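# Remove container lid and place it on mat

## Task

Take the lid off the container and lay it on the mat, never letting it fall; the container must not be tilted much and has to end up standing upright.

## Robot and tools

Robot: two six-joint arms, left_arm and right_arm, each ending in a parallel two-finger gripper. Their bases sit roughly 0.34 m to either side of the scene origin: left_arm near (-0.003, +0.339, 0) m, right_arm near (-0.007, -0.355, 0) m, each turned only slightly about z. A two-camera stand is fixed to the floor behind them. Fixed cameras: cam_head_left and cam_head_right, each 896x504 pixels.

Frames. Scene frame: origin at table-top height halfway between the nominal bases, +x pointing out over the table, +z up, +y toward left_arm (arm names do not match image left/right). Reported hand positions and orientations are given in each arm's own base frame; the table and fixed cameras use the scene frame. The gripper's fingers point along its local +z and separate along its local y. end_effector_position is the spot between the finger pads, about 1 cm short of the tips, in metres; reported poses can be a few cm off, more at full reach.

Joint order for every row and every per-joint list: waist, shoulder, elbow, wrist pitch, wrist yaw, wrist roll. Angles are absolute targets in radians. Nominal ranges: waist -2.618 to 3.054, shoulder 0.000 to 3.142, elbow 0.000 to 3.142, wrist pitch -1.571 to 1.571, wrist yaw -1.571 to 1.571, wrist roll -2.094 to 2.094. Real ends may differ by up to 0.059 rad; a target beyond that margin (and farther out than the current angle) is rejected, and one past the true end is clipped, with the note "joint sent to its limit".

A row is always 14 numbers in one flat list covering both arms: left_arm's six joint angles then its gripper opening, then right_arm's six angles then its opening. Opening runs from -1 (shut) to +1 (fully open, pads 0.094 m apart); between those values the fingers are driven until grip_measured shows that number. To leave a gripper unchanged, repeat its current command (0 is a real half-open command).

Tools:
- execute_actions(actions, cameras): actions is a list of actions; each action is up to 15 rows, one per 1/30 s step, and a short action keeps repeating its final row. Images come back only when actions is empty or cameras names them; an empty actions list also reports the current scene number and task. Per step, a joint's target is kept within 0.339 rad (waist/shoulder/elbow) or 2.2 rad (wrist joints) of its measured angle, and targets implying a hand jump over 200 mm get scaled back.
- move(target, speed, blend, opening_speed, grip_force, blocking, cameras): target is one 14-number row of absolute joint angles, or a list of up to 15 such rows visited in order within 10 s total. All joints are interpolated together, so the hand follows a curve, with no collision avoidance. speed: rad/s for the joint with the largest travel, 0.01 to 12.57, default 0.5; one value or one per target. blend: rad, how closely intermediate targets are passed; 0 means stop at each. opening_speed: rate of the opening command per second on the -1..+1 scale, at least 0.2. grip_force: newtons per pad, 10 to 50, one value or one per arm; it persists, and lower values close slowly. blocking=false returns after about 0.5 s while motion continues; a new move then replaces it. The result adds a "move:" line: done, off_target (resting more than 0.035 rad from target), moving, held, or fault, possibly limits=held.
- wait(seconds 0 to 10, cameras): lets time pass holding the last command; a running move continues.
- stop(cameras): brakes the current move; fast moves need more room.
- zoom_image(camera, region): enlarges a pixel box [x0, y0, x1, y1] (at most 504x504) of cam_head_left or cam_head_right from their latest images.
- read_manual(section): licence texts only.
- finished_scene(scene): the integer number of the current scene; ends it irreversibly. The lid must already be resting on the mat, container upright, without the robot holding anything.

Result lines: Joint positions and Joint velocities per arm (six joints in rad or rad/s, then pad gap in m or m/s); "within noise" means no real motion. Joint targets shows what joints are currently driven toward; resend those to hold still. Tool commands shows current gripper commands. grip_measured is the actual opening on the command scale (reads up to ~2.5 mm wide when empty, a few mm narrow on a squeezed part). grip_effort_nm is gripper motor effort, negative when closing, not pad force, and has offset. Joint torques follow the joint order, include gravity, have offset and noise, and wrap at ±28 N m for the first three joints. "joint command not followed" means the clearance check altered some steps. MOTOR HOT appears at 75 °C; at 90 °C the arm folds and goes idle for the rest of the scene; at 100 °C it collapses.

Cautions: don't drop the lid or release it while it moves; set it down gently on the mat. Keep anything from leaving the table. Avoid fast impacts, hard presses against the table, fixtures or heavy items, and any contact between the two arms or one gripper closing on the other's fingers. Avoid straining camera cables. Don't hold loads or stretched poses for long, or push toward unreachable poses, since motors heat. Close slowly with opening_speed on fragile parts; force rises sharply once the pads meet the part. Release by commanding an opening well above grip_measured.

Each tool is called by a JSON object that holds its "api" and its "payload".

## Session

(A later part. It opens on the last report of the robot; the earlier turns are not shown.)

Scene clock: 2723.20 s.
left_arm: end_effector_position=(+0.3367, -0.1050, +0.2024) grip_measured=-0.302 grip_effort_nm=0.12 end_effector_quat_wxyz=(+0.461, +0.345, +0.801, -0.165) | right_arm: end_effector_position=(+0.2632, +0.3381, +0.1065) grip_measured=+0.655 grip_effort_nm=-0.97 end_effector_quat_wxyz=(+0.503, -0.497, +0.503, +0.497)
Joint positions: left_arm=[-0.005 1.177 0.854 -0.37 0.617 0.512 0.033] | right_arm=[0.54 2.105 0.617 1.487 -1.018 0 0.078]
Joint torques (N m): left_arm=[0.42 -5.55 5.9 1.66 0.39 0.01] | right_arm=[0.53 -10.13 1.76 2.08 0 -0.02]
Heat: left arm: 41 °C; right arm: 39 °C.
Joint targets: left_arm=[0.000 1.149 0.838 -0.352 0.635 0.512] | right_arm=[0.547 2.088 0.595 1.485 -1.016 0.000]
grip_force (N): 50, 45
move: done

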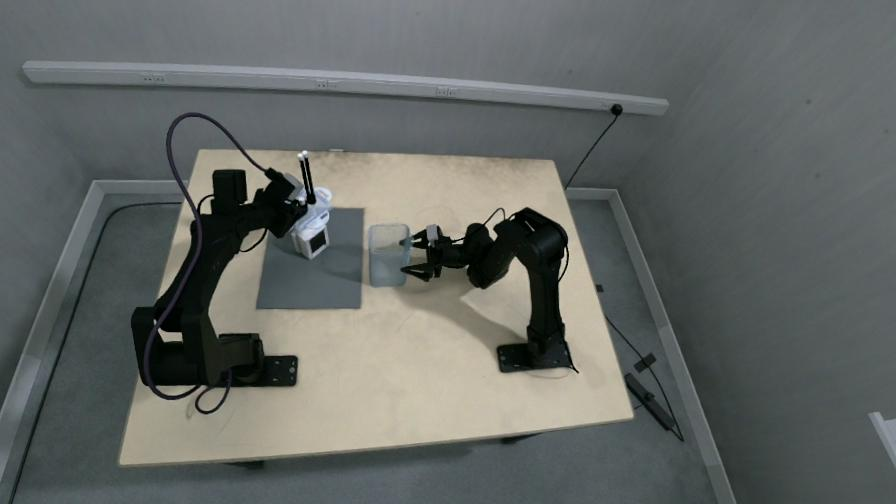

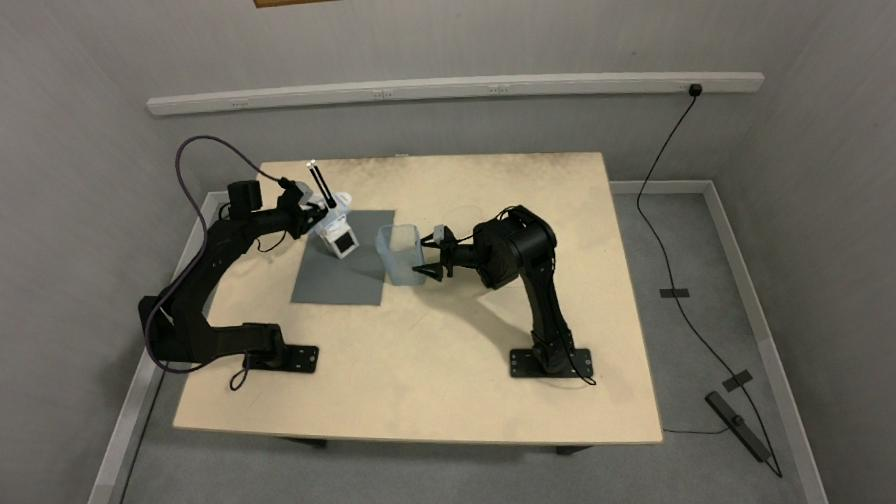

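{"api": "move", "payload": {"target": [0.0, 1.152, 0.84, -0.352, 0.635, 0.512, 0.4, 0.547, 2.088, 0.595, 1.485, -1.016, 0, 0.2], "speed": 0.05, "opening_speed": 0.3, "cameras": ["all"]}}

{"api": "zoom_image", "payload": {"camera": "cam_head_left", "region": [270, 145, 350, 275]}}

{"api": "zoom_image", "payload": {"camera": "cam_head_right", "region": [290, 145, 370, 275]}}

Scene clock: 2731.50 s.
left_arm: end_effector_position=(+0.3367, -0.1053, +0.2027) grip_measured=+0.398 grip_effort_nm=0.12 end_effector_quat_wxyz=(+0.461, +0.346, +0.800, -0.165) | right_arm: end_effector_position=(+0.2632, +0.3381, +0.1065) grip_measured=+0.655 grip_effort_nm=-0.97 end_effector_quat_wxyz=(+0.503, -0.497, +0.503, +0.497)
Joint positions: left_arm=[-0.005 1.177 0.854 -0.369 0.619 0.512 0.066] | right_arm=[0.54 2.105 0.617 1.487 -1.018 0 0.078]
Joint torques (N m): left_arm=[0.43 -5.31 6.06 1.65 0.4 0.01] | right_arm=[0.51 -10.1 1.76 2.09 0 -0.02]
Heat: left arm: 40 °C; right arm: 39 °C.
Joint targets: left_arm=[0.000 1.152 0.840 -0.352 0.635 0.512] | right_arm=[0.547 2.088 0.595 1.485 -1.016 0.000]
grip_force (N): 50, 45
move: done

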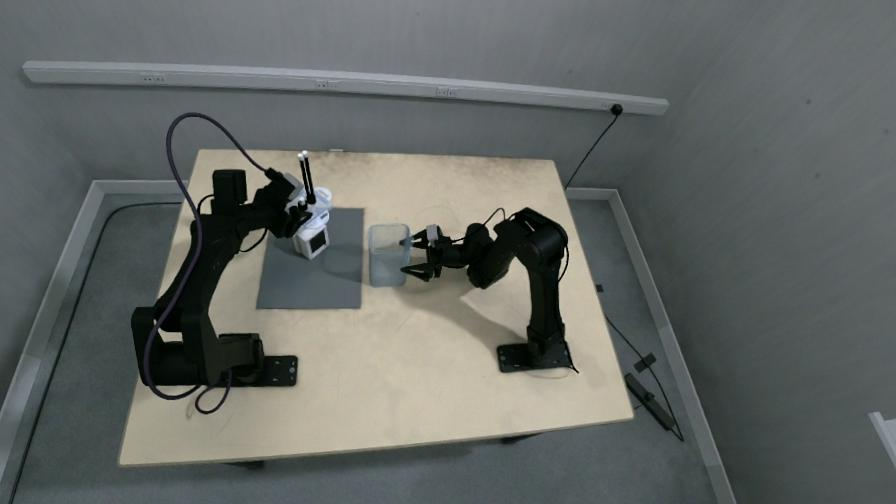

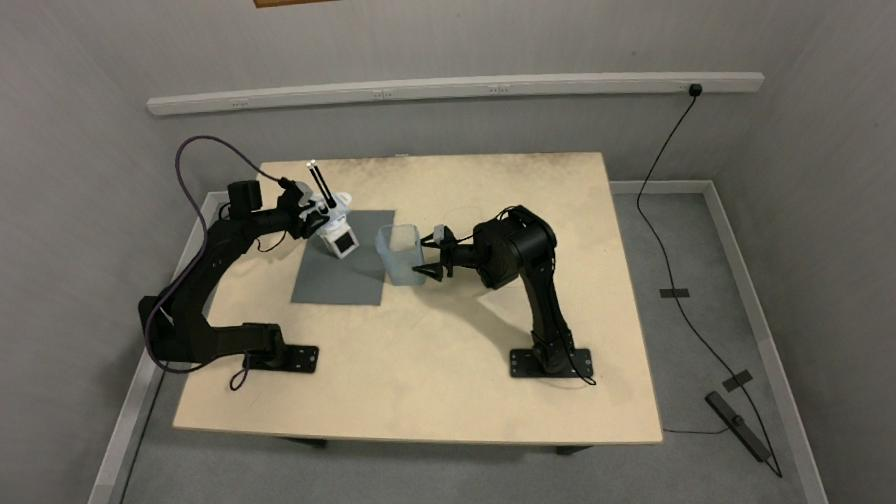

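Scaled by 3.877 from the camera's 896x504 image, which has a finer 1280x720 frame.

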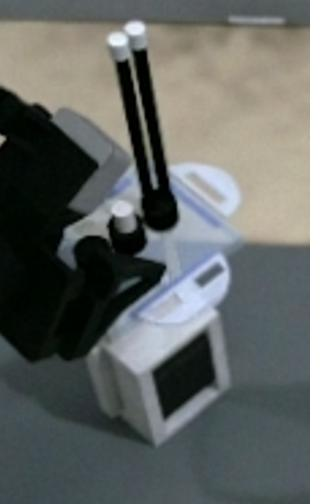

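Scaled by 3.877 from the camera's 896x504 image, which has a finer 1280x720 frame.

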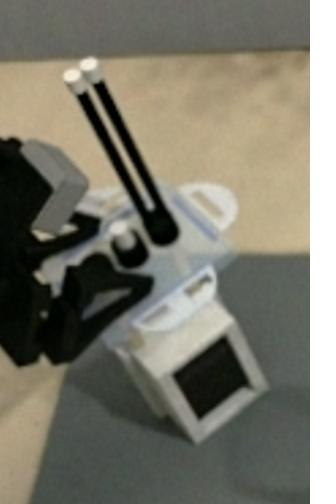

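{"api": "move", "payload": {"target": [0.2, 1.10, 1.12, -0.86, 0.745, 0.72, 0.4, 0.547, 2.088, 0.595, 1.485, -1.016, 0, 1.0], "speed": 0.2, "opening_speed": 0.4, "cameras": ["all"]}}

{"api": "zoom_image", "payload": {"camera": "cam_head_left", "region": [240, 140, 440, 300]}}

{"api": "zoom_image", "payload": {"camera": "cam_head_right", "region": [280, 140, 480, 300]}}

Scene clock: 2750.60 s.
left_arm: end_effector_position=(+0.2988, -0.0621, +0.2458) grip_measured=+0.398 grip_effort_nm=0.11 end_effector_quat_wxyz=(+0.425, +0.338, +0.823, -0.166) | right_arm: end_effector_position=(+0.2618, +0.3373, +0.1049) grip_measured=+0.998 grip_effort_nm=0.11 end_effector_quat_wxyz=(+0.500, -0.496, +0.506, +0.498)
Joint positions: left_arm=[0.194 1.123 1.08 -0.853 0.725 0.709 0.066] | right_arm=[0.54 2.105 0.611 1.486 -1.018 0 0.094]
Joint torques (N m): left_arm=[0.5 -4.29 10.22 1.19 0.52 0.12] | right_arm=[0.51 -10.06 2.18 2.09 -0.01 -0.02]
Heat: left arm: 39 °C; right arm: 39 °C.
Joint targets: left_arm=[0.200 1.100 1.120 -0.860 0.745 0.720] | right_arm=[0.547 2.088 0.595 1.485 -1.016 0.000]
grip_force (N): 50, 45
move: off_target (left_arm); left_arm: the elbow is farthest, 0.040 rad from its target

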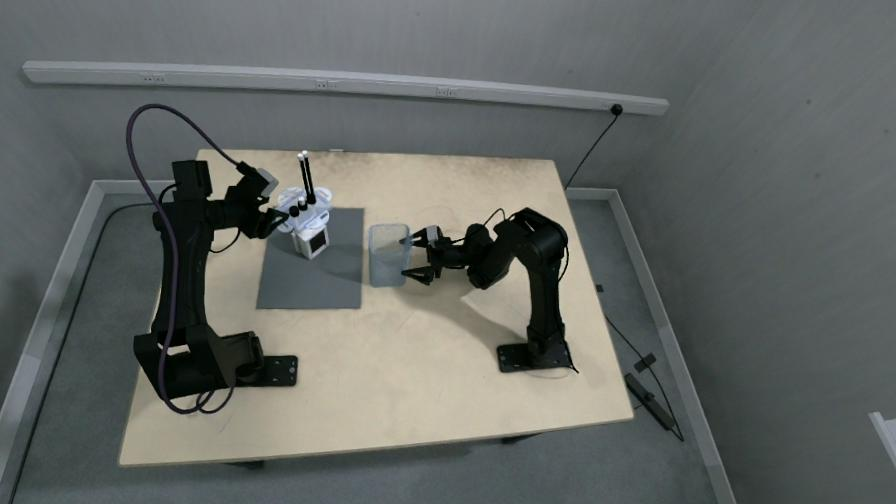

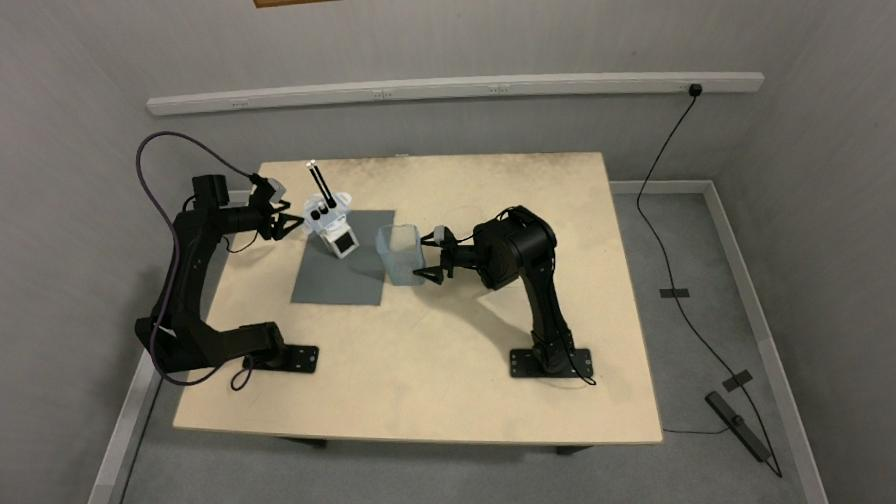

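Scaled by 2.520 from the camera's 896x504 image, which has a finer 1280x720 frame.

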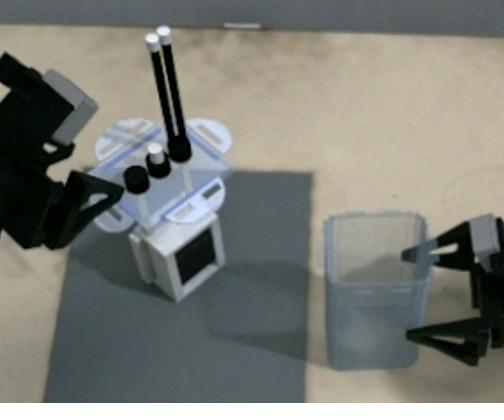

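Scaled by 2.520 from the camera's 896x504 image, which has a finer 1280x720 frame.

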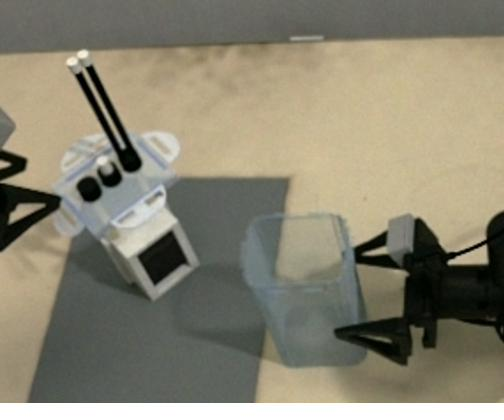

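{"api": "move", "payload": {"target": [[0.2, 1.10, 1.12, -0.86, 0.745, 0.72, 0.4, 0.384, 2.055, 0.508, 1.535, -1.185, 0, 1.0],[0.2, 1.10, 1.12, -0.86, 0.745, 0.72, 0.4, 0.21, 2.03, 0.444, 1.56, -1.355, 0, 1.0]], "speed": 0.2, "blend": [0.03, 0], "cameras": ["all"]}}

{"api": "zoom_image", "payload": {"camera": "cam_head_left", "region": [240, 140, 440, 300]}}

{"api": "zoom_image", "payload": {"camera": "cam_head_right", "region": [280, 140, 480, 300]}}

Scene clock: 2761.43 s.
left_arm: end_effector_position=(+0.2988, -0.0621, +0.2457) grip_measured=+0.398 grip_effort_nm=0.12 end_effector_quat_wxyz=(+0.424, +0.338, +0.823, -0.166) | right_arm: end_effector_position=(+0.2619, +0.2383, +0.0950) grip_measured=+0.998 grip_effort_nm=0.10 end_effector_quat_wxyz=(+0.472, -0.478, +0.532, +0.516)
Joint positions: left_arm=[0.194 1.123 1.08 -0.854 0.725 0.709 0.066] | right_arm=[0.216 2.053 0.459 1.493 -1.345 0 0.094]
Joint torques (N m): left_arm=[0.49 -4.31 10.22 1.16 0.53 0.11] | right_arm=[-0.47 -9.43 1.54 2.62 -0.2 -0.01]
Heat: left arm: 39 °C; right arm: 39 °C.
Joint targets: left_arm=[0.200 1.100 1.120 -0.860 0.745 0.720] | right_arm=[0.210 2.030 0.444 1.560 -1.355 0.000]
grip_force (N): 50, 45
move: off_target (left_arm, right_arm); left_arm: the elbow is farthest, 0.040 rad from its target; right_arm: the wrist pitch is farthest, 0.067 rad from its target

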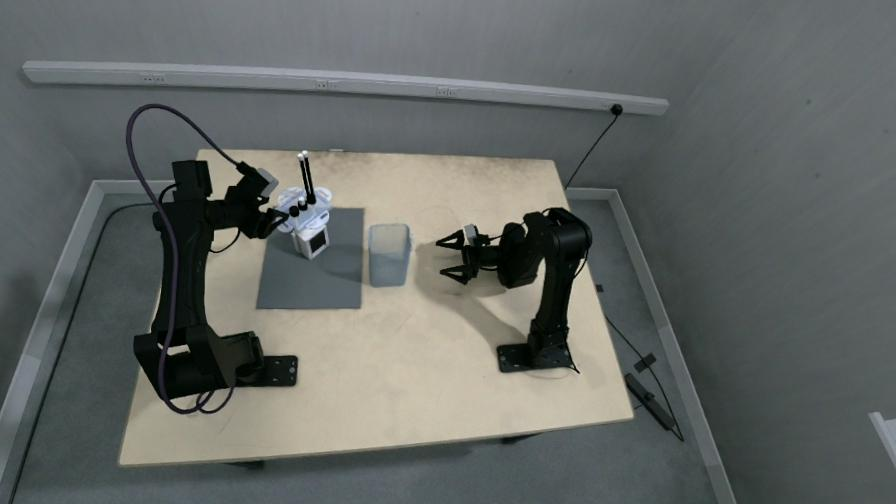

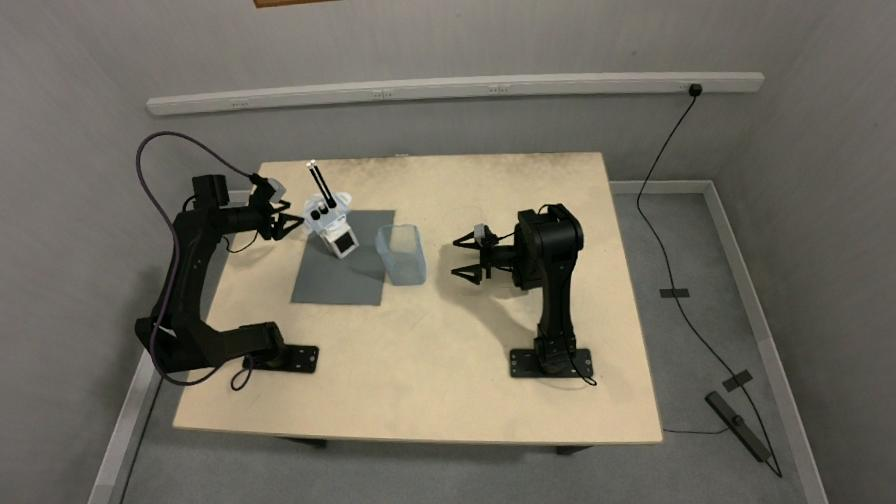

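Scaled by 2.520 from the camera's 896x504 image, which has a finer 1280x720 frame.

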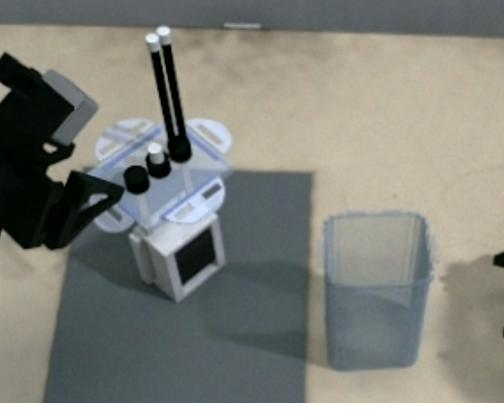

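Scaled by 2.520 from the camera's 896x504 image, which has a finer 1280x720 frame.

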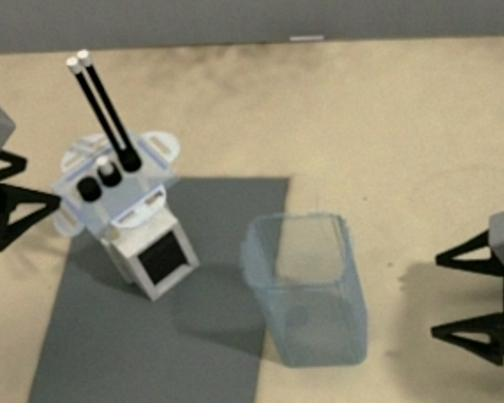

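{"api": "move", "payload": {"target": [0.32, 1.0, 1.15, -0.86, 0.745, 0.72, 0.4, 0.21, 2.03, 0.444, 1.56, -1.355, 0, 1.0], "speed": 0.25, "cameras": ["all"]}}

{"api": "zoom_image", "payload": {"camera": "cam_head_left", "region": [240, 140, 440, 300]}}

Scene clock: 2767.10 s.
left_arm: end_effector_position=(+0.2910, -0.0303, +0.2864) grip_measured=+0.398 grip_effort_nm=0.12 end_effector_quat_wxyz=(+0.483, +0.307, +0.814, -0.103) | right_arm: end_effector_position=(+0.2618, +0.2383, +0.0950) grip_measured=+0.998 grip_effort_nm=0.10 end_effector_quat_wxyz=(+0.472, -0.478, +0.532, +0.516)
Joint positions: left_arm=[0.315 1.014 1.114 -0.856 0.727 0.71 0.066] | right_arm=[0.216 2.053 0.459 1.493 -1.345 0 0.094]
Joint torques (N m): left_arm=[0.47 -2.48 9.74 1.34 0.46 0.1] | right_arm=[-0.47 -9.42 1.55 2.62 -0.18 -0.02]
Heat: left arm: 39 °C; right arm: 38 °C.
Joint targets: left_arm=[0.320 1.000 1.150 -0.860 0.745 0.720] | right_arm=[0.210 2.030 0.444 1.560 -1.355 0.000]
grip_force (N): 50, 45
move: off_target (left_arm, right_arm); left_arm: the elbow is farthest, 0.036 rad from its target; right_arm: the wrist pitch is farthest, 0.067 rad from its target

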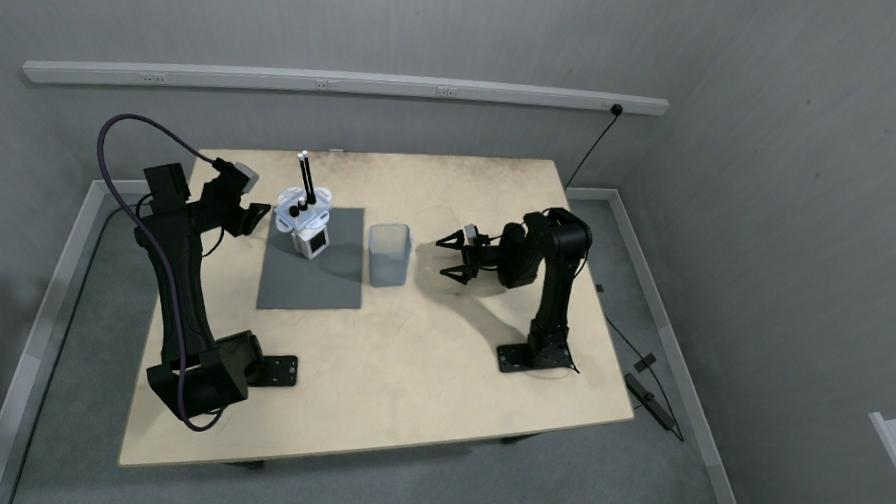

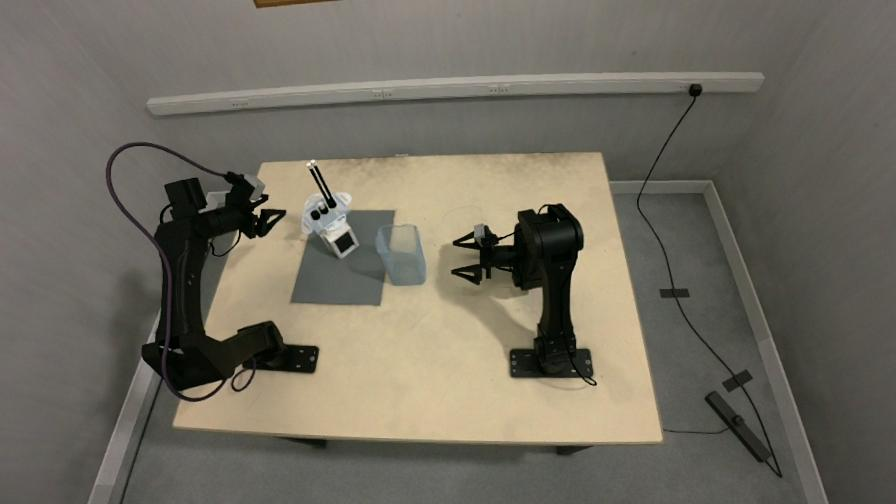

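Scaled by 2.520 from the camera's 896x504 image, which has a finer 1280x720 frame.

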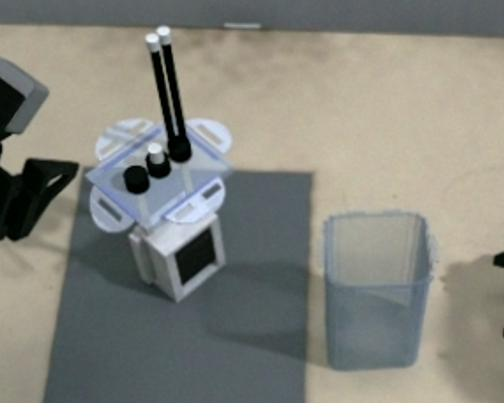

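{"api": "finished_scene", "payload": {"scene": 1}}

The scene is finished: the task was done.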